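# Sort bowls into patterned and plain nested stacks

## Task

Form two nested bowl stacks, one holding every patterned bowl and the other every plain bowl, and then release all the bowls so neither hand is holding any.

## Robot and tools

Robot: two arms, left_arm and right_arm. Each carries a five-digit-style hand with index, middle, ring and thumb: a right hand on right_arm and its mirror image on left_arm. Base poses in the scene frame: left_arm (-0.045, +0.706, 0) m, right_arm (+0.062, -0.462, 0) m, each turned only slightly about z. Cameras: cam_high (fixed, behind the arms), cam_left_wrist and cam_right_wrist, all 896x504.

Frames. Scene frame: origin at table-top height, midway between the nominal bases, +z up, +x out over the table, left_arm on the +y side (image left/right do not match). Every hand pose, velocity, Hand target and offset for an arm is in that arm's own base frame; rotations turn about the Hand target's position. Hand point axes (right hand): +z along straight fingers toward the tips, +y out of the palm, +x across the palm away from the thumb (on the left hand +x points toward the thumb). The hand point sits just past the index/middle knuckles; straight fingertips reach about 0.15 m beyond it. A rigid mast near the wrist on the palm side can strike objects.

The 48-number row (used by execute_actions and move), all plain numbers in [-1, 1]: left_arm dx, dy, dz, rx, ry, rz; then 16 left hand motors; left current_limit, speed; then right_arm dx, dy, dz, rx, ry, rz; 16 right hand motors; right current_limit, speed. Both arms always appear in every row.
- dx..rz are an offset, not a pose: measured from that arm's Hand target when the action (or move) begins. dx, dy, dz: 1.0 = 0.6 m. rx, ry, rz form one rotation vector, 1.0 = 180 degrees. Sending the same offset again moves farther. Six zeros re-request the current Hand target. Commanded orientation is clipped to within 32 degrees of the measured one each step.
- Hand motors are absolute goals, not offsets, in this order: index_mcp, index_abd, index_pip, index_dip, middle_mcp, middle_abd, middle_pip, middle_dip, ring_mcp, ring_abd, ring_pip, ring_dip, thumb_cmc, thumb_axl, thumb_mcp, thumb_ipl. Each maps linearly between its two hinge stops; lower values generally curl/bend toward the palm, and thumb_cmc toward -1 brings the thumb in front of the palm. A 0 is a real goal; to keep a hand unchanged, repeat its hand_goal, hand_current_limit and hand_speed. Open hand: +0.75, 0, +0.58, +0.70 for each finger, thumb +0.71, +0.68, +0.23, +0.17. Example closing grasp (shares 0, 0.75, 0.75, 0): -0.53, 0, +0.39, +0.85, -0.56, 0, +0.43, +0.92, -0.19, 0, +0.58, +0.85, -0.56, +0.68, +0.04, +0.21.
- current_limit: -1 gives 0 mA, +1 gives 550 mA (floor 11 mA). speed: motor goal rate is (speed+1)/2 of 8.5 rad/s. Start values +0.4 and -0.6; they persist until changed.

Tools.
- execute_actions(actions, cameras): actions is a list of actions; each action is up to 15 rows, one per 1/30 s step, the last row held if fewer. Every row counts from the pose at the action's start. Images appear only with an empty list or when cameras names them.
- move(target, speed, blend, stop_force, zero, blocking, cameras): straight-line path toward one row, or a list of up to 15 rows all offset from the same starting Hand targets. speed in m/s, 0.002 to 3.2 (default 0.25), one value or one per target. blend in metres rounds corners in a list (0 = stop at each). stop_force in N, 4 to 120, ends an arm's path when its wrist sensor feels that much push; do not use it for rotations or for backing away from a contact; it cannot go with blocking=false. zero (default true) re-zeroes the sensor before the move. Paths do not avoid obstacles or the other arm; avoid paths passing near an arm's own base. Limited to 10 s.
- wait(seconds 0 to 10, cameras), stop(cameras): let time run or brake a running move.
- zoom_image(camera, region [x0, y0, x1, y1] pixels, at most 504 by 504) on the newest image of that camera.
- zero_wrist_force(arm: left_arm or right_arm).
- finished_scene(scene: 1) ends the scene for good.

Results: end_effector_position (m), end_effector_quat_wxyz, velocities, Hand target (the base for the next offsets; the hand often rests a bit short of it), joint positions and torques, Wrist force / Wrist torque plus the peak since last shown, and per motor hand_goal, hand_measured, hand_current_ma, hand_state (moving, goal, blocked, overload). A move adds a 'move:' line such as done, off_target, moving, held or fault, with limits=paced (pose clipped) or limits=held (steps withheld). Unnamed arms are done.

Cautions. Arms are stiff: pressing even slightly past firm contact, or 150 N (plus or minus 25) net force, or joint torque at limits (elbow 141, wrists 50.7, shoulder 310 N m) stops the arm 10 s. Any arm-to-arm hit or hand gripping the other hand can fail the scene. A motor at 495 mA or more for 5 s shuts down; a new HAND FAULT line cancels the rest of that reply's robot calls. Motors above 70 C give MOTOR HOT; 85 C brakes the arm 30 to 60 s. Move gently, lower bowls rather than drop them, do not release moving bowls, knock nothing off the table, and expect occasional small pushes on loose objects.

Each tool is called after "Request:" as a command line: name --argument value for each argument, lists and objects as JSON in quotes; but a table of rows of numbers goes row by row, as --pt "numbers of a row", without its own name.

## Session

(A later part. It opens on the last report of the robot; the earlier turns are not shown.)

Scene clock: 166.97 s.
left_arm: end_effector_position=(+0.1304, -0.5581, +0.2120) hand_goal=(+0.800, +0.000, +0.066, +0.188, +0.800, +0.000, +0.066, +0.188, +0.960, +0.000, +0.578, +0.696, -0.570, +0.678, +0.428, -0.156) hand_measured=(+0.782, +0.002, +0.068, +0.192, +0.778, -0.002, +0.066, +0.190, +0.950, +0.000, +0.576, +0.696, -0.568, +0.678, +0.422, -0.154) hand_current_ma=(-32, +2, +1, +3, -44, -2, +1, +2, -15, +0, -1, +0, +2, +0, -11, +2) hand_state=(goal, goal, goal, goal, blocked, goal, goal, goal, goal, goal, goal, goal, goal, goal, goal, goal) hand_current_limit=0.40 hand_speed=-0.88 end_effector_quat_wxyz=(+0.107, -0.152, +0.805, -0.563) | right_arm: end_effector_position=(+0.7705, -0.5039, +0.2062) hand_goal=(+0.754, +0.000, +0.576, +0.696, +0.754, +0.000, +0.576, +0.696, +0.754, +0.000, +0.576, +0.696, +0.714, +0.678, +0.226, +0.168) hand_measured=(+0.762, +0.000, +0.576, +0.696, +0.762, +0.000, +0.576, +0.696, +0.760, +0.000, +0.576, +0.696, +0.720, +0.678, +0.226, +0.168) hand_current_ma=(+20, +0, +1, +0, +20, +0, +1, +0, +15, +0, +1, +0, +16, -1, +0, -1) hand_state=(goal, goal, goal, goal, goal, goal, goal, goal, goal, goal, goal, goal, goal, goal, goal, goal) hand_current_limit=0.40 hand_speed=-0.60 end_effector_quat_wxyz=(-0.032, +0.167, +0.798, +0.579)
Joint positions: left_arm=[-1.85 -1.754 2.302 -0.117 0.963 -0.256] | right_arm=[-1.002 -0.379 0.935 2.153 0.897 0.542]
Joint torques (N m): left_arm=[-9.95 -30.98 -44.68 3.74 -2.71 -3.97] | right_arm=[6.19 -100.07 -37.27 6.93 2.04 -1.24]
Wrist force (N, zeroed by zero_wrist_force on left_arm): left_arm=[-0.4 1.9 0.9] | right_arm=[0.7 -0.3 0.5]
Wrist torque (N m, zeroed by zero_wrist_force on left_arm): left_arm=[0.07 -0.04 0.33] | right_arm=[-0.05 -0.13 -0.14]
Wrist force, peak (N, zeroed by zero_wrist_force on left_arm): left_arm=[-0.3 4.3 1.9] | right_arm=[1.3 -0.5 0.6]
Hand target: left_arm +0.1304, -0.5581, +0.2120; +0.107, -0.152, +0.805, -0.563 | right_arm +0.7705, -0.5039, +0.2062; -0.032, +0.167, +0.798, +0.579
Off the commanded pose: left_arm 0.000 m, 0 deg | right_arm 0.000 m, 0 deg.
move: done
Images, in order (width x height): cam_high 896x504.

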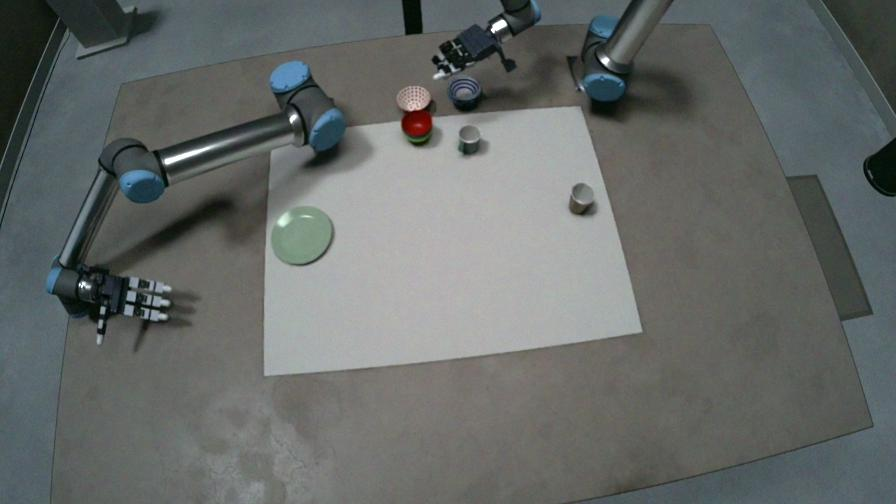

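Request:
move --pt "0.021 -0.323 -0.1033 0 0 -0.15 0.781 0 0.066 0.188 0.781 0 0.066 0.188 0.96 0 0.577 0.696 -0.571 0.677 0.427 -0.157 0.4 -0.7 0 0 0 0 0 0 0.754 0 0.576 0.696 0.754 0 0.576 0.696 0.754 0 0.576 0.696 0.714 0.678 0.226 0.168 0.4 -0.6" --speed 0.22 --cameras '["cam_left_wrist","cam_high"]'

Scene clock: 171.17 s.
left_arm: end_effector_position=(+0.1430, -0.7518, +0.1501) hand_goal=(+0.782, +0.000, +0.066, +0.188, +0.782, +0.000, +0.066, +0.188, +0.960, +0.000, +0.578, +0.696, -0.570, +0.678, +0.428, -0.156) hand_measured=(+0.776, +0.002, +0.068, +0.192, +0.774, -0.002, +0.066, +0.190, +0.950, +0.000, +0.576, +0.696, -0.568, +0.678, +0.422, -0.154) hand_current_ma=(-8, +2, +1, +3, -12, -2, +1, +2, -15, +0, -1, +0, +1, +0, -10, +2) hand_state=(goal, goal, goal, goal, goal, goal, goal, goal, goal, goal, goal, goal, goal, goal, goal, goal) hand_current_limit=0.40 hand_speed=-0.70 end_effector_quat_wxyz=(-0.028, +0.040, +0.818, -0.573) | right_arm: end_effector_position=(+0.7705, -0.5039, +0.2062) hand_goal=(+0.754, +0.000, +0.576, +0.696, +0.754, +0.000, +0.576, +0.696, +0.754, +0.000, +0.576, +0.696, +0.714, +0.678, +0.226, +0.168) hand_measured=(+0.762, +0.000, +0.576, +0.696, +0.762, +0.000, +0.576, +0.696, +0.760, +0.000, +0.576, +0.696, +0.720, +0.678, +0.226, +0.168) hand_current_ma=(+20, +0, +1, +0, +20, +0, +1, +0, +15, +0, +1, +0, +16, -1, +0, -1) hand_state=(goal, goal, goal, goal, goal, goal, goal, goal, goal, goal, goal, goal, goal, goal, goal, goal) hand_current_limit=0.40 hand_speed=-0.60 end_effector_quat_wxyz=(-0.032, +0.167, +0.798, +0.579)
Joint positions: left_arm=[-1.551 -1.332 1.989 -0.305 1.68 0.041] | right_arm=[-1.002 -0.379 0.935 2.153 0.897 0.542]
Joint torques (N m): left_arm=[13.1 -29.87 -43.22 2.63 1.98 4.44] | right_arm=[8.57 -101.43 -37.06 7.14 2.06 -0.78]
Wrist force (N, zeroed by zero_wrist_force on left_arm): left_arm=[-0.1 1.4 0.9] | right_arm=[0.5 -0.4 0.5]
Wrist torque (N m, zeroed by zero_wrist_force on left_arm): left_arm=[0.01 -0.03 0.02] | right_arm=[-0.05 -0.10 -0.16]
Wrist force, peak (N, zeroed by zero_wrist_force on left_arm): left_arm=[-0.4 1.7 2.3] | right_arm=[0.9 -0.7 0.4]
Hand target: left_arm +0.1430, -0.7519, +0.1500; -0.028, +0.040, +0.818, -0.573 | right_arm +0.7705, -0.5039, +0.2062; -0.032, +0.167, +0.798, +0.579
Off the commanded pose: left_arm 0.000 m, 0 deg | right_arm 0.000 m, 0 deg.
move: done
camera_calibration:
cam_left_wrist: T_world_to_cam=[[0.765754, -0.26645, 0.585341, -0.433422], [-0.385054, 0.539043, 0.74911, 0.297657], [-0.515125, -0.799022, 0.310177, -0.456711], [0, 0, 0, 1]] pos_world=[0.211246, -0.640858, 0.172383]
Images, in order (width x height): cam_high 896x504, cam_left_wrist 896x504.

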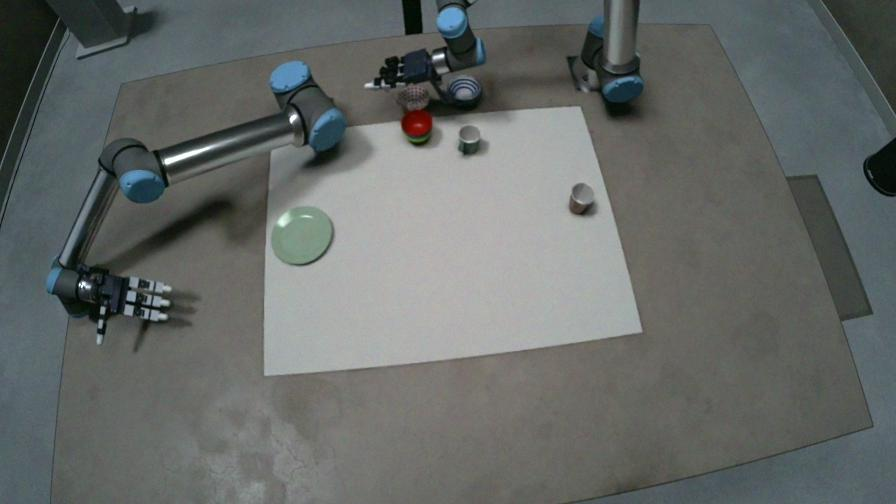

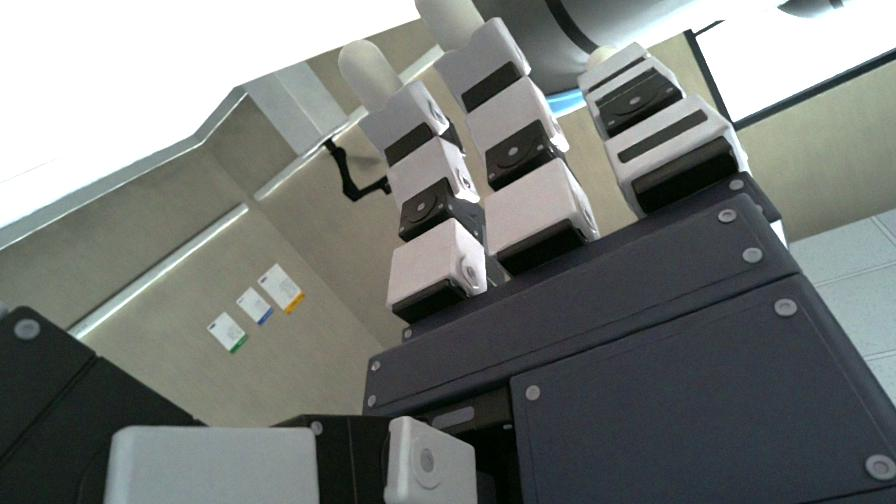

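Request:
move --target '[0,0,-0.1083,0,0,0,0.781,0,0.066,0.188,0.781,0,0.066,0.188,0.96,0,0.577,0.696,-0.571,0.677,0.427,-0.157,0.4,-0.7,0,0,0,0,0,0,0.754,0,0.576,0.696,0.754,0,0.576,0.696,0.754,0,0.576,0.696,0.714,0.678,0.226,0.168,0.4,-0.6]' --speed 0.08 --stop_force 5 --cameras '["cam_left_wrist"]'

Request:
zoom_image --camera "cam_left_wrist" --region '[0, 0, 504, 300]'

Scene clock: 175.13 s.
left_arm: end_effector_position=(+0.1430, -0.7519, +0.0851) hand_goal=(+0.782, +0.000, +0.066, +0.188, +0.782, +0.000, +0.066, +0.188, +0.960, +0.000, +0.578, +0.696, -0.570, +0.678, +0.428, -0.156) hand_measured=(+0.776, +0.002, +0.068, +0.192, +0.774, -0.002, +0.066, +0.190, +0.950, +0.000, +0.576, +0.696, -0.568, +0.678, +0.422, -0.154) hand_current_ma=(-8, +2, +1, +3, -12, -2, +1, +2, -15, +0, -1, +0, +1, +0, -10, +2) hand_state=(goal, goal, goal, goal, goal, goal, goal, goal, goal, goal, goal, goal, goal, goal, goal, goal) hand_current_limit=0.40 hand_speed=-0.70 end_effector_quat_wxyz=(-0.028, +0.040, +0.818, -0.573) | right_arm: end_effector_position=(+0.7705, -0.5039, +0.2062) hand_goal=(+0.754, +0.000, +0.576, +0.696, +0.754, +0.000, +0.576, +0.696, +0.754, +0.000, +0.576, +0.696, +0.714, +0.678, +0.226, +0.168) hand_measured=(+0.762, +0.000, +0.576, +0.696, +0.762, +0.000, +0.576, +0.696, +0.760, +0.000, +0.576, +0.696, +0.720, +0.678, +0.226, +0.168) hand_current_ma=(+20, +0, +1, +0, +20, +0, +1, +0, +15, +0, +1, +0, +16, -1, +0, -1) hand_state=(goal, goal, goal, goal, goal, goal, goal, goal, goal, goal, goal, goal, goal, goal, goal, goal) hand_current_limit=0.40 hand_speed=-0.60 end_effector_quat_wxyz=(-0.032, +0.167, +0.798, +0.579)
Joint positions: left_arm=[-1.551 -1.255 2.033 -0.426 1.681 0.041] | right_arm=[-1.002 -0.379 0.935 2.153 0.897 0.542]
Joint torques (N m): left_arm=[7.24 -34.71 -25.73 -4.63 0.96 -0.63] | right_arm=[8.57 -99.22 -36.99 7.02 2.13 -1.16]
Wrist force (N, zeroed by zero_wrist_force on left_arm): left_arm=[-0.4 1.4 1.1] | right_arm=[0.4 -0.2 0.3]
Wrist torque (N m, zeroed by zero_wrist_force on left_arm): left_arm=[0.05 0.01 0.01] | right_arm=[-0.02 -0.08 -0.17]
Wrist force, peak (N, zeroed by zero_wrist_force on left_arm): left_arm=[-0.3 1.9 1.0] | right_arm=[1.1 -0.5 0.6]
Hand target: left_arm +0.1430, -0.7519, +0.0851; -0.028, +0.040, +0.818, -0.573 | right_arm +0.7705, -0.5039, +0.2062; -0.032, +0.167, +0.798, +0.579
Off the commanded pose: left_arm 0.000 m, 0 deg | right_arm 0.000 m, 0 deg.
move: done
camera_calibration:
cam_left_wrist: T_world_to_cam=[[0.765677, -0.266657, 0.585349, -0.395517], [-0.384901, 0.539171, 0.749097, 0.346453], [-0.515355, -0.798867, 0.310194, -0.436483], [0, 0, 0, 1]] pos_world=[0.211245, -0.640957, 0.107383]
Images, in order (width x height): cam_left_wrist 896x504.

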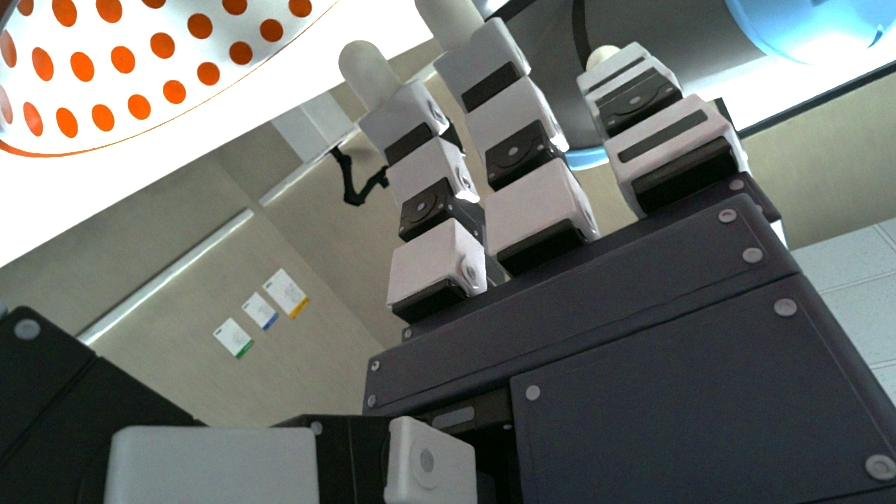

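Scaled by 1.000.

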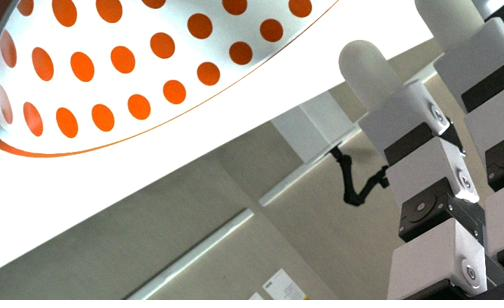

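Request:
zoom_image --camera "cam_left_wrist" --region '[0, 0, 350, 200]'

Request:
zoom_image --camera "cam_left_wrist" --region '[0, 60, 200, 175]'

Request:
zoom_image --camera "cam_left_wrist" --region '[180, 0, 380, 115]'

Scaled by 1.440 from the camera's 896x504 image, which has a finer 1280x720 frame.

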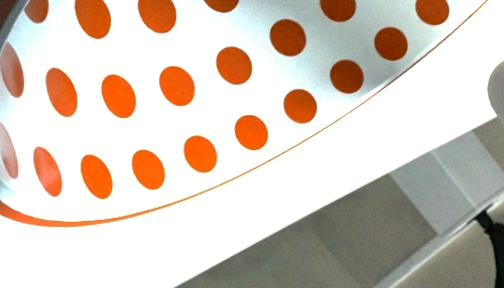

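Scaled by 2.520 from the camera's 896x504 image, which has a finer 1280x720 frame.

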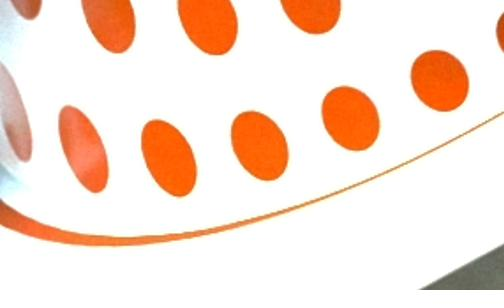

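Scaled by 2.520 from the camera's 896x504 image, which has a finer 1280x720 frame.

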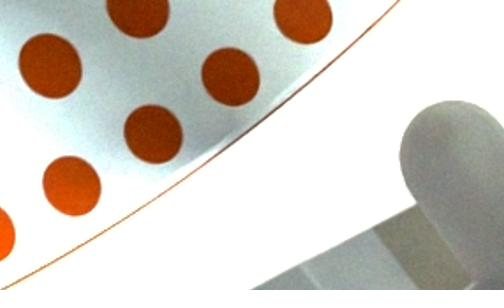

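Request:
move --pt "-0.0035 0.0004 -0.015 0 0 0 0.781 0 0.066 0.188 0.781 0 0.066 0.188 0.96 0 0.577 0.696 -0.571 0.677 0.427 -0.157 0.4 -0.7 0 0 0 0 0 0 0.754 0 0.576 0.696 0.754 0 0.576 0.696 0.754 0 0.576 0.696 0.714 0.678 0.226 0.168 0.4 -0.6" --pt "-0.0035 0.0004 -0.015 0 0 0 0.781 0 0.066 0.188 0.781 0 0.066 0.188 0.96 0 0.577 0.696 -0.571 0.677 0.28 -0.157 0.4 -0.8 0 0 0 0 0 0 0.754 0 0.576 0.696 0.754 0 0.576 0.696 0.754 0 0.576 0.696 0.714 0.678 0.226 0.168 0.4 -0.6" --pt "-0.0035 0.0004 -0.015 0 0 0 0.5 0 0.066 0.188 0.5 0 0.066 0.188 0.96 0 0.577 0.696 -0.571 0.677 -0.034 -0.157 0.4 -0.87 0 0 0 0 0 0 0.754 0 0.576 0.696 0.754 0 0.576 0.696 0.754 0 0.576 0.696 0.714 0.678 0.226 0.168 0.4 -0.6" --pt "-0.0035 0.0004 0.0917 0 0 0 0.5 0 0.066 0.188 0.5 0 0.066 0.188 0.96 0 0.577 0.696 -0.571 0.677 -0.034 -0.157 0.4 -0.87 0 0 0 0 0 0 0.754 0 0.576 0.696 0.754 0 0.576 0.696 0.754 0 0.576 0.696 0.714 0.678 0.226 0.168 0.4 -0.6" --speed 0.08 --cameras '["cam_left_wrist","cam_high"]'

Scene clock: 183.37 s.
left_arm: end_effector_position=(+0.1409, -0.7517, +0.1399) hand_goal=(+0.500, +0.000, +0.066, +0.188, +0.500, +0.000, +0.066, +0.188, +0.960, +0.000, +0.578, +0.696, -0.570, +0.678, -0.034, -0.156) hand_measured=(+0.586, +0.004, +0.110, +0.214, +0.572, -0.008, +0.092, +0.204, +0.950, +0.000, +0.576, +0.696, -0.564, +0.678, +0.190, -0.118) hand_current_ma=(+280, +3, +107, +49, +224, -8, +49, +26, -15, +0, -1, +0, +9, +0, +385, +128) hand_state=(blocked, goal, blocked, blocked, blocked, goal, blocked, goal, goal, goal, goal, goal, goal, goal, blocked, blocked) hand_current_limit=0.40 hand_speed=-0.87 end_effector_quat_wxyz=(-0.028, +0.040, +0.818, -0.573) | right_arm: end_effector_position=(+0.7705, -0.5039, +0.2062) hand_goal=(+0.754, +0.000, +0.576, +0.696, +0.754, +0.000, +0.576, +0.696, +0.754, +0.000, +0.576, +0.696, +0.714, +0.678, +0.226, +0.168) hand_measured=(+0.762, +0.000, +0.576, +0.696, +0.762, +0.000, +0.576, +0.696, +0.760, +0.000, +0.576, +0.696, +0.720, +0.678, +0.226, +0.168) hand_current_ma=(+20, +0, +1, +0, +20, +0, +1, +0, +15, +0, +1, +0, +16, -1, +0, -1) hand_state=(goal, goal, goal, goal, goal, goal, goal, goal, goal, goal, goal, goal, goal, goal, goal, goal) hand_current_limit=0.40 hand_speed=-0.60 end_effector_quat_wxyz=(-0.032, +0.167, +0.798, +0.579)
Joint positions: left_arm=[-1.555 -1.322 1.999 -0.325 1.677 0.039] | right_arm=[-1.002 -0.379 0.935 2.153 0.897 0.542]
Joint torques (N m): left_arm=[0.91 -63.31 -45.3 2.47 0.84 -1.83] | right_arm=[9.66 -101.02 -36.83 7.03 1.98 -1.05]
Wrist force (N, zeroed by zero_wrist_force on left_arm): left_arm=[-0.3 3.8 2.1] | right_arm=[0.4 -0.1 0.1]
Wrist torque (N m, zeroed by zero_wrist_force on left_arm): left_arm=[0.03 0.00 0.35] | right_arm=[0.00 -0.08 -0.16]
Wrist force, peak (N, zeroed by zero_wrist_force on left_arm): left_arm=[-0.3 4.8 1.4] | right_arm=[1.3 -0.4 0.6]
Hand target: left_arm +0.1409, -0.7517, +0.1401; -0.028, +0.040, +0.818, -0.573 | right_arm +0.7705, -0.5039, +0.2062; -0.032, +0.167, +0.798, +0.579
Off the commanded pose: left_arm 0.000 m, 0 deg | right_arm 0.000 m, 0 deg.
move: done
camera_calibration:
cam_left_wrist: T_world_to_cam=[[0.765728, -0.26673, 0.585248, -0.425975], [-0.384798, 0.539135, 0.749176, 0.304429], [-0.515355, -0.798867, 0.310194, -0.454404], [0, 0, 0, 1]] pos_world=[0.209145, -0.640757, 0.162183]
Images, in order (width x height): cam_high 896x504, cam_left_wrist 896x504.

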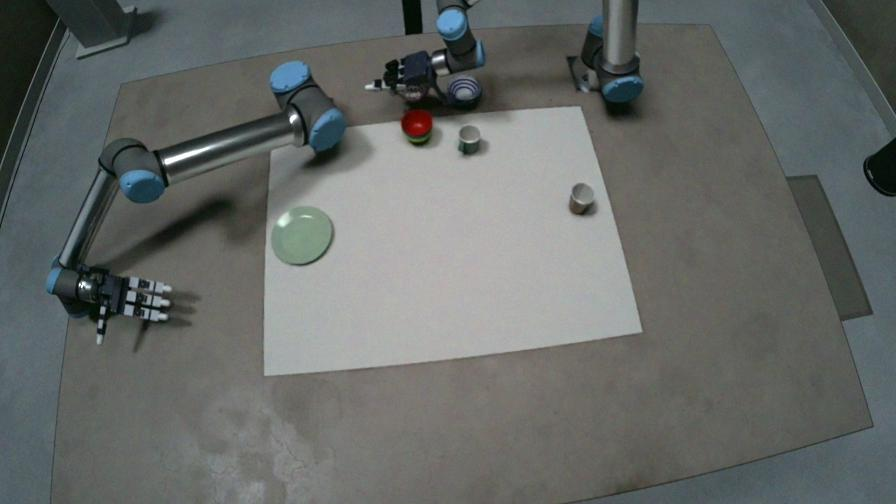

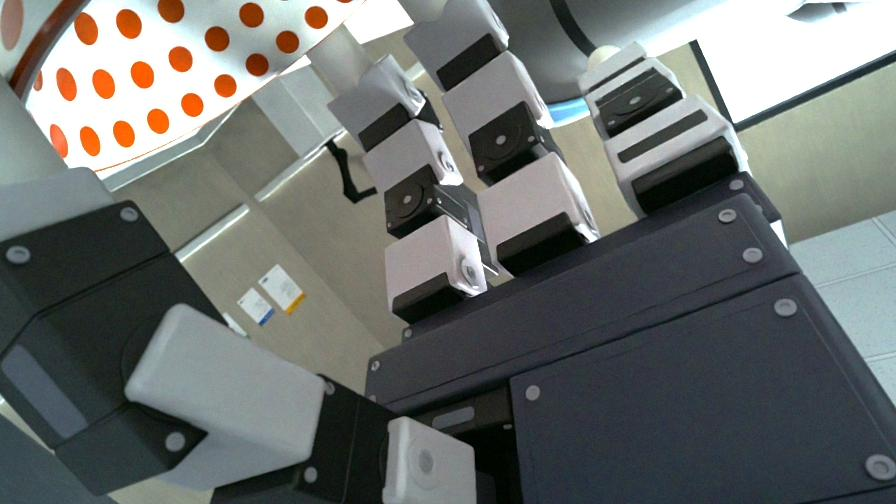

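Request:
move --pt "0 0 0.0867 0 0 0 0.5 0 0.066 0.188 0.5 0 0.066 0.188 0.96 0 0.577 0.696 -0.571 0.677 -0.034 -0.157 0.4 -0.87 0 0 0 0 0 0 0.754 0 0.576 0.696 0.754 0 0.576 0.696 0.754 0 0.576 0.696 0.714 0.678 0.226 0.168 0.4 -0.6" --pt "-0.02 0.3208 0.0867 0 0 0 0.5 0 0.066 0.188 0.5 0 0.066 0.188 0.96 0 0.577 0.696 -0.571 0.677 -0.034 -0.157 0.4 -0.87 0 0 0 0 0 0 0.754 0 0.576 0.696 0.754 0 0.576 0.696 0.754 0 0.576 0.696 0.714 0.678 0.226 0.168 0.4 -0.6" --speed 0.15 --blend '[0.02, 0]' --cameras '["cam_high"]'

Request:
zoom_image --camera "cam_high" --region '[340, 40, 540, 180]'

Scene clock: 186.87 s.
left_arm: end_effector_position=(+0.1289, -0.5593, +0.1921) hand_goal=(+0.500, +0.000, +0.066, +0.188, +0.500, +0.000, +0.066, +0.188, +0.960, +0.000, +0.578, +0.696, -0.570, +0.678, -0.034, -0.156) hand_measured=(+0.584, +0.004, +0.112, +0.214, +0.572, -0.008, +0.092, +0.204, +0.950, +0.000, +0.576, +0.696, -0.562, +0.678, +0.190, -0.118) hand_current_ma=(+274, +3, +109, +50, +218, -9, +51, +26, -15, +0, -1, +0, +10, +0, +385, +132) hand_state=(blocked, goal, blocked, blocked, blocked, goal, blocked, goal, goal, goal, goal, goal, goal, goal, blocked, blocked) hand_current_limit=0.40 hand_speed=-0.87 end_effector_quat_wxyz=(-0.028, +0.040, +0.818, -0.573) | right_arm: end_effector_position=(+0.7705, -0.5039, +0.2062) hand_goal=(+0.754, +0.000, +0.576, +0.696, +0.754, +0.000, +0.576, +0.696, +0.754, +0.000, +0.576, +0.696, +0.714, +0.678, +0.226, +0.168) hand_measured=(+0.762, +0.000, +0.576, +0.696, +0.762, +0.000, +0.576, +0.696, +0.760, +0.000, +0.576, +0.696, +0.720, +0.678, +0.226, +0.168) hand_current_ma=(+20, +0, +1, +0, +20, +0, +1, +0, +15, +0, +1, +0, +16, -1, +0, -1) hand_state=(goal, goal, goal, goal, goal, goal, goal, goal, goal, goal, goal, goal, goal, goal, goal, goal) hand_current_limit=0.40 hand_speed=-0.60 end_effector_quat_wxyz=(-0.032, +0.167, +0.798, +0.579)
Joint positions: left_arm=[-1.579 -1.692 2.286 -0.243 1.654 0.031] | right_arm=[-1.002 -0.379 0.935 2.153 0.897 0.542]
Joint torques (N m): left_arm=[-12.55 -35.91 -33.91 2.49 -2.47 -4.42] | right_arm=[6.52 -100.55 -36.01 7.16 1.62 -1.13]
Wrist force (N, zeroed by zero_wrist_force on left_arm): left_arm=[-0.6 3.7 1.9] | right_arm=[0.5 0.1 0.5]
Wrist torque (N m, zeroed by zero_wrist_force on left_arm): left_arm=[0.02 -0.01 0.32] | right_arm=[-0.01 -0.11 -0.15]
Wrist force, peak (N, zeroed by zero_wrist_force on left_arm): left_arm=[0.1 5.0 2.1] | right_arm=[1.2 0.2 0.3]
Hand target: left_arm +0.1289, -0.5592, +0.1921; -0.028, +0.040, +0.818, -0.573 | right_arm +0.7705, -0.5039, +0.2062; -0.032, +0.167, +0.798, +0.579
Off the commanded pose: left_arm 0.000 m, 0 deg | right_arm 0.000 m, 0 deg.
move: done
Images, in order (width x height): cam_high 896x504.

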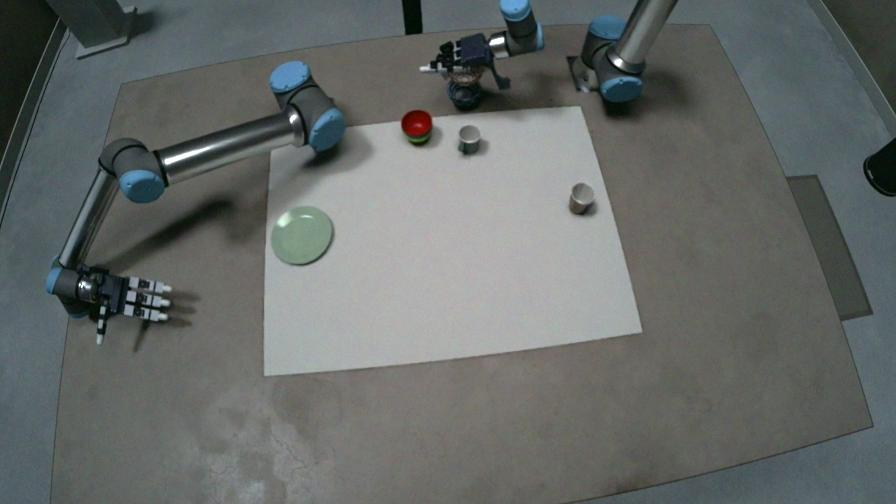

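Scaled by 2.520 from the camera's 896x504 image, which has a finer 1280x720 frame.

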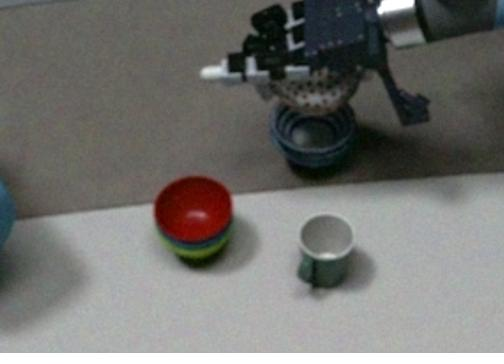

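Request:
move --target '[0,0,-0.15,0,0,0,0.5,0,0.066,0.188,0.5,0,0.066,0.188,0.96,0,0.577,0.696,-0.571,0.677,-0.034,-0.157,0.4,-0.87,0,0,0,0,0,0,0.754,0,0.576,0.696,0.754,0,0.576,0.696,0.754,0,0.576,0.696,0.714,0.678,0.226,0.168,0.4,-0.6]' --speed 0.04 --stop_force 4 --cameras '["cam_high","cam_left_wrist"]'

Request:
zoom_image --camera "cam_high" --region '[340, 40, 540, 180]'

Scene clock: 190.33 s.
left_arm: end_effector_position=(+0.1288, -0.5591, +0.1170) hand_goal=(+0.500, +0.000, +0.066, +0.188, +0.500, +0.000, +0.066, +0.188, +0.960, +0.000, +0.578, +0.696, -0.570, +0.678, -0.034, -0.156) hand_measured=(+0.582, +0.004, +0.112, +0.214, +0.568, -0.008, +0.092, +0.204, +0.950, +0.000, +0.576, +0.696, -0.562, +0.678, +0.190, -0.118) hand_current_ma=(+268, +4, +110, +50, +204, -9, +51, +26, -16, +0, -1, +0, +10, +0, +385, +132) hand_state=(blocked, goal, blocked, blocked, blocked, goal, blocked, goal, goal, goal, goal, goal, goal, goal, blocked, blocked) hand_current_limit=0.40 hand_speed=-0.87 end_effector_quat_wxyz=(-0.028, +0.040, +0.818, -0.573) | right_arm: end_effector_position=(+0.7705, -0.5039, +0.2062) hand_goal=(+0.754, +0.000, +0.576, +0.696, +0.754, +0.000, +0.576, +0.696, +0.754, +0.000, +0.576, +0.696, +0.714, +0.678, +0.226, +0.168) hand_measured=(+0.762, +0.000, +0.576, +0.696, +0.762, +0.000, +0.576, +0.696, +0.760, +0.000, +0.576, +0.696, +0.720, +0.678, +0.226, +0.168) hand_current_ma=(+20, +0, +1, +0, +20, +0, +1, +0, +15, +0, +1, +0, +16, -1, +0, -1) hand_state=(goal, goal, goal, goal, goal, goal, goal, goal, goal, goal, goal, goal, goal, goal, goal, goal) hand_current_limit=0.40 hand_speed=-0.60 end_effector_quat_wxyz=(-0.032, +0.167, +0.798, +0.579)
Joint positions: left_arm=[-1.58 -1.586 2.36 -0.422 1.654 0.031] | right_arm=[-1.002 -0.379 0.935 2.153 0.897 0.542]
Joint torques (N m): left_arm=[2.88 -40.62 -41.39 2.11 -1.66 -2.42] | right_arm=[8.74 -99.69 -37.19 7.15 2.05 -1.41]
Wrist force (N, zeroed by zero_wrist_force on left_arm): left_arm=[-0.6 4.1 2.1] | right_arm=[0.8 -0.4 0.9]
Wrist torque (N m, zeroed by zero_wrist_force on left_arm): left_arm=[0.07 0.00 0.34] | right_arm=[-0.09 -0.15 -0.14]
Wrist force, peak (N, zeroed by zero_wrist_force on left_arm): left_arm=[-0.4 4.5 2.0] | right_arm=[0.9 -0.6 0.7]
Hand target: left_arm +0.1289, -0.5591, +0.1170; -0.028, +0.040, +0.818, -0.573 (not the last commanded pose) | right_arm +0.7705, -0.5039, +0.2062; -0.032, +0.167, +0.798, +0.579
Off the commanded pose: left_arm 0.015 m, 0 deg | right_arm 0.000 m, 0 deg.
move: contact (left_arm)
camera_calibration:
cam_left_wrist: T_world_to_cam=[[0.765684, -0.266806, 0.585271, -0.35204], [-0.384897, 0.53897, 0.749243, 0.213068], [-0.515346, -0.798953, 0.309988, -0.299635], [0, 0, 0, 1]] pos_world=[0.197145, -0.448158, 0.139283]
Images, in order (width x height): cam_high 896x504, cam_left_wrist 896x504.

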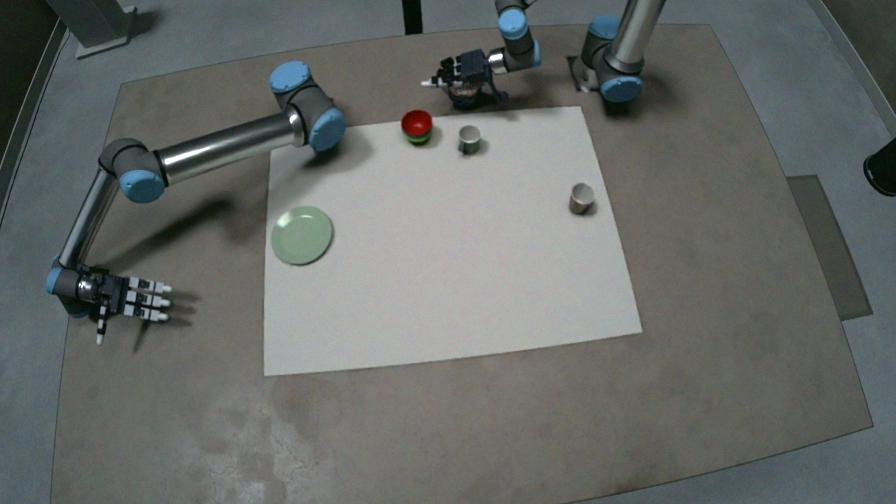

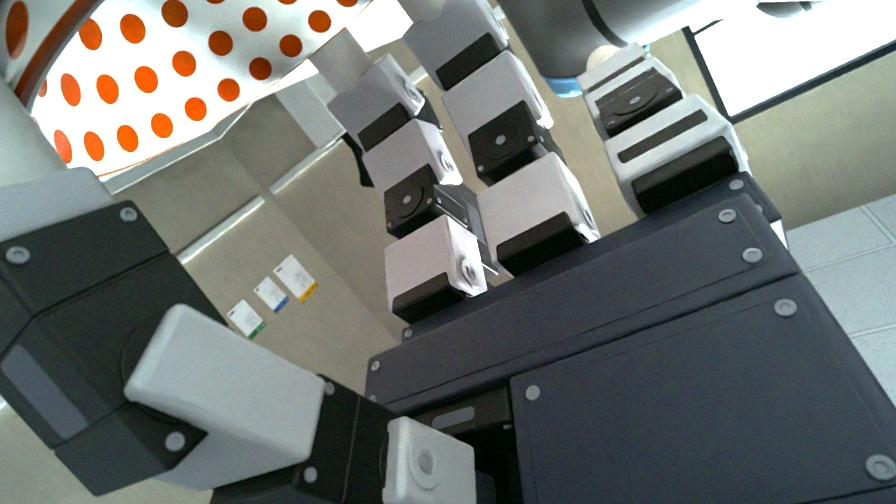

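Scaled by 2.520 from the camera's 896x504 image, which has a finer 1280x720 frame.

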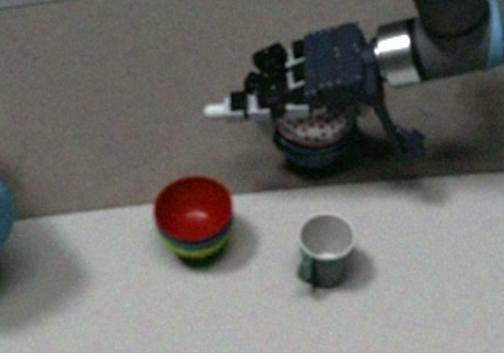

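Contact at the expected height. Release.

Request:
move --pt "0 0 -0.0033 0 0 0 0.5 0 0.066 0.188 0.5 0 0.066 0.188 0.96 0 0.577 0.696 -0.571 0.677 -0.034 -0.157 0.4 -0.87 0 0 0 0 0 0 0.754 0 0.576 0.696 0.754 0 0.576 0.696 0.754 0 0.576 0.696 0.714 0.678 0.226 0.168 0.4 -0.6" --pt "0 0 -0.0033 0 0 0 0.8 0 0.066 0.188 0.8 0 0.066 0.188 0.96 0 0.577 0.696 -0.571 0.677 0.427 -0.157 0.4 -0.9 0 0 0 0 0 0 0.754 0 0.576 0.696 0.754 0 0.576 0.696 0.754 0 0.576 0.696 0.714 0.678 0.226 0.168 0.4 -0.6" --pt "0 0 0.18 0 0 0 0.8 0 0.066 0.188 0.8 0 0.066 0.188 0.96 0 0.577 0.696 -0.571 0.677 0.427 -0.157 0.4 -0.9 0 0 0 0 0 0 0.754 0 0.576 0.696 0.754 0 0.576 0.696 0.754 0 0.576 0.696 0.714 0.678 0.226 0.168 0.4 -0.6" --speed 0.12 --cameras '["cam_high"]'

Request:
zoom_image --camera "cam_high" --region '[340, 40, 540, 180]'

Scene clock: 194.43 s.
left_arm: end_effector_position=(+0.1289, -0.5591, +0.2249) hand_goal=(+0.800, +0.000, +0.066, +0.188, +0.800, +0.000, +0.066, +0.188, +0.960, +0.000, +0.578, +0.696, -0.570, +0.678, +0.428, -0.156) hand_measured=(+0.782, +0.002, +0.068, +0.192, +0.778, -0.002, +0.066, +0.190, +0.950, +0.000, +0.576, +0.696, -0.568, +0.678, +0.422, -0.154) hand_current_ma=(-33, +2, +1, +3, -45, -2, +1, +2, -16, +0, -1, +0, +2, +0, -11, +2) hand_state=(goal, goal, goal, goal, blocked, goal, goal, goal, goal, goal, goal, goal, goal, goal, goal, goal) hand_current_limit=0.40 hand_speed=-0.90 end_effector_quat_wxyz=(-0.028, +0.040, +0.818, -0.573) | right_arm: end_effector_position=(+0.7705, -0.5039, +0.2062) hand_goal=(+0.754, +0.000, +0.576, +0.696, +0.754, +0.000, +0.576, +0.696, +0.754, +0.000, +0.576, +0.696, +0.714, +0.678, +0.226, +0.168) hand_measured=(+0.762, +0.000, +0.576, +0.696, +0.762, +0.000, +0.576, +0.696, +0.760, +0.000, +0.576, +0.696, +0.720, +0.678, +0.226, +0.168) hand_current_ma=(+20, +0, +1, +0, +20, +0, +1, +0, +15, +0, +1, +0, +16, -1, +0, -1) hand_state=(goal, goal, goal, goal, goal, goal, goal, goal, goal, goal, goal, goal, goal, goal, goal, goal) hand_current_limit=0.40 hand_speed=-0.60 end_effector_quat_wxyz=(-0.032, +0.167, +0.798, +0.579)
Joint positions: left_arm=[-1.579 -1.729 2.249 -0.169 1.654 0.031] | right_arm=[-1.002 -0.379 0.935 2.153 0.897 0.542]
Joint torques (N m): left_arm=[-10.13 -36.13 -45.99 2.74 -2.19 -1.26] | right_arm=[7.34 -101.36 -35.77 7.07 1.9 -1.1]
Wrist force (N, zeroed by zero_wrist_force on left_arm): left_arm=[-0.4 1.6 1.1] | right_arm=[0.6 -0.5 0.6]
Wrist torque (N m, zeroed by zero_wrist_force on left_arm): left_arm=[0.03 -0.04 0.32] | right_arm=[-0.07 -0.11 -0.15]
Wrist force, peak (N, zeroed by zero_wrist_force on left_arm): left_arm=[-0.3 4.4 1.9] | right_arm=[1.1 0.0 0.8]
Hand target: left_arm +0.1289, -0.5591, +0.2250; -0.028, +0.040, +0.818, -0.573 | right_arm +0.7705, -0.5039, +0.2062; -0.032, +0.167, +0.798, +0.579
Off the commanded pose: left_arm 0.000 m, 0 deg | right_arm 0.000 m, 0 deg.
move: done
Images, in order (width x height): cam_high 896x504.

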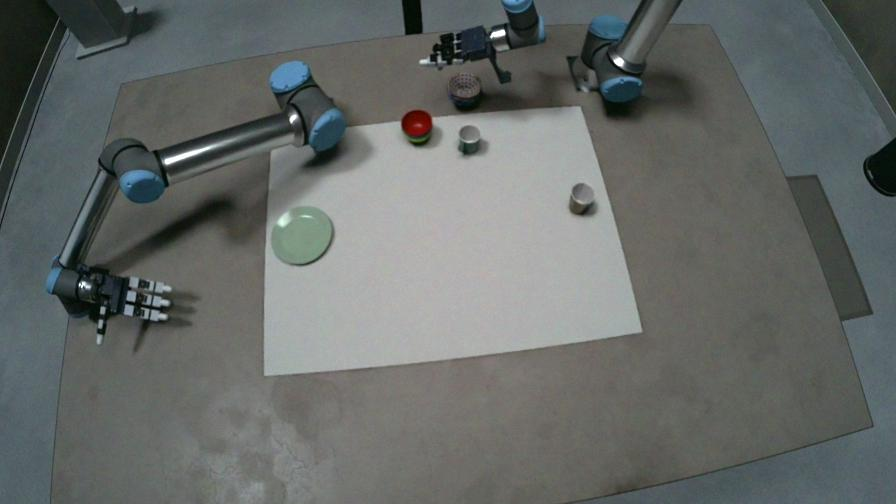

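Scaled by 2.520 from the camera's 896x504 image, which has a finer 1280x720 frame.

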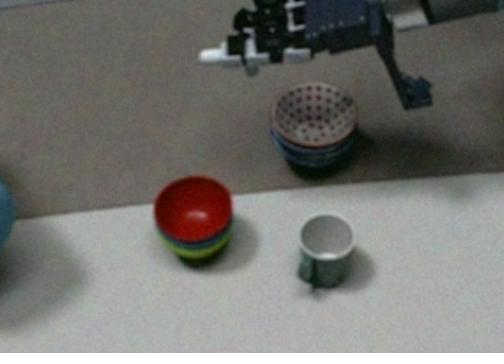

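Request:
finished_scene

The scene is finished: the task was done.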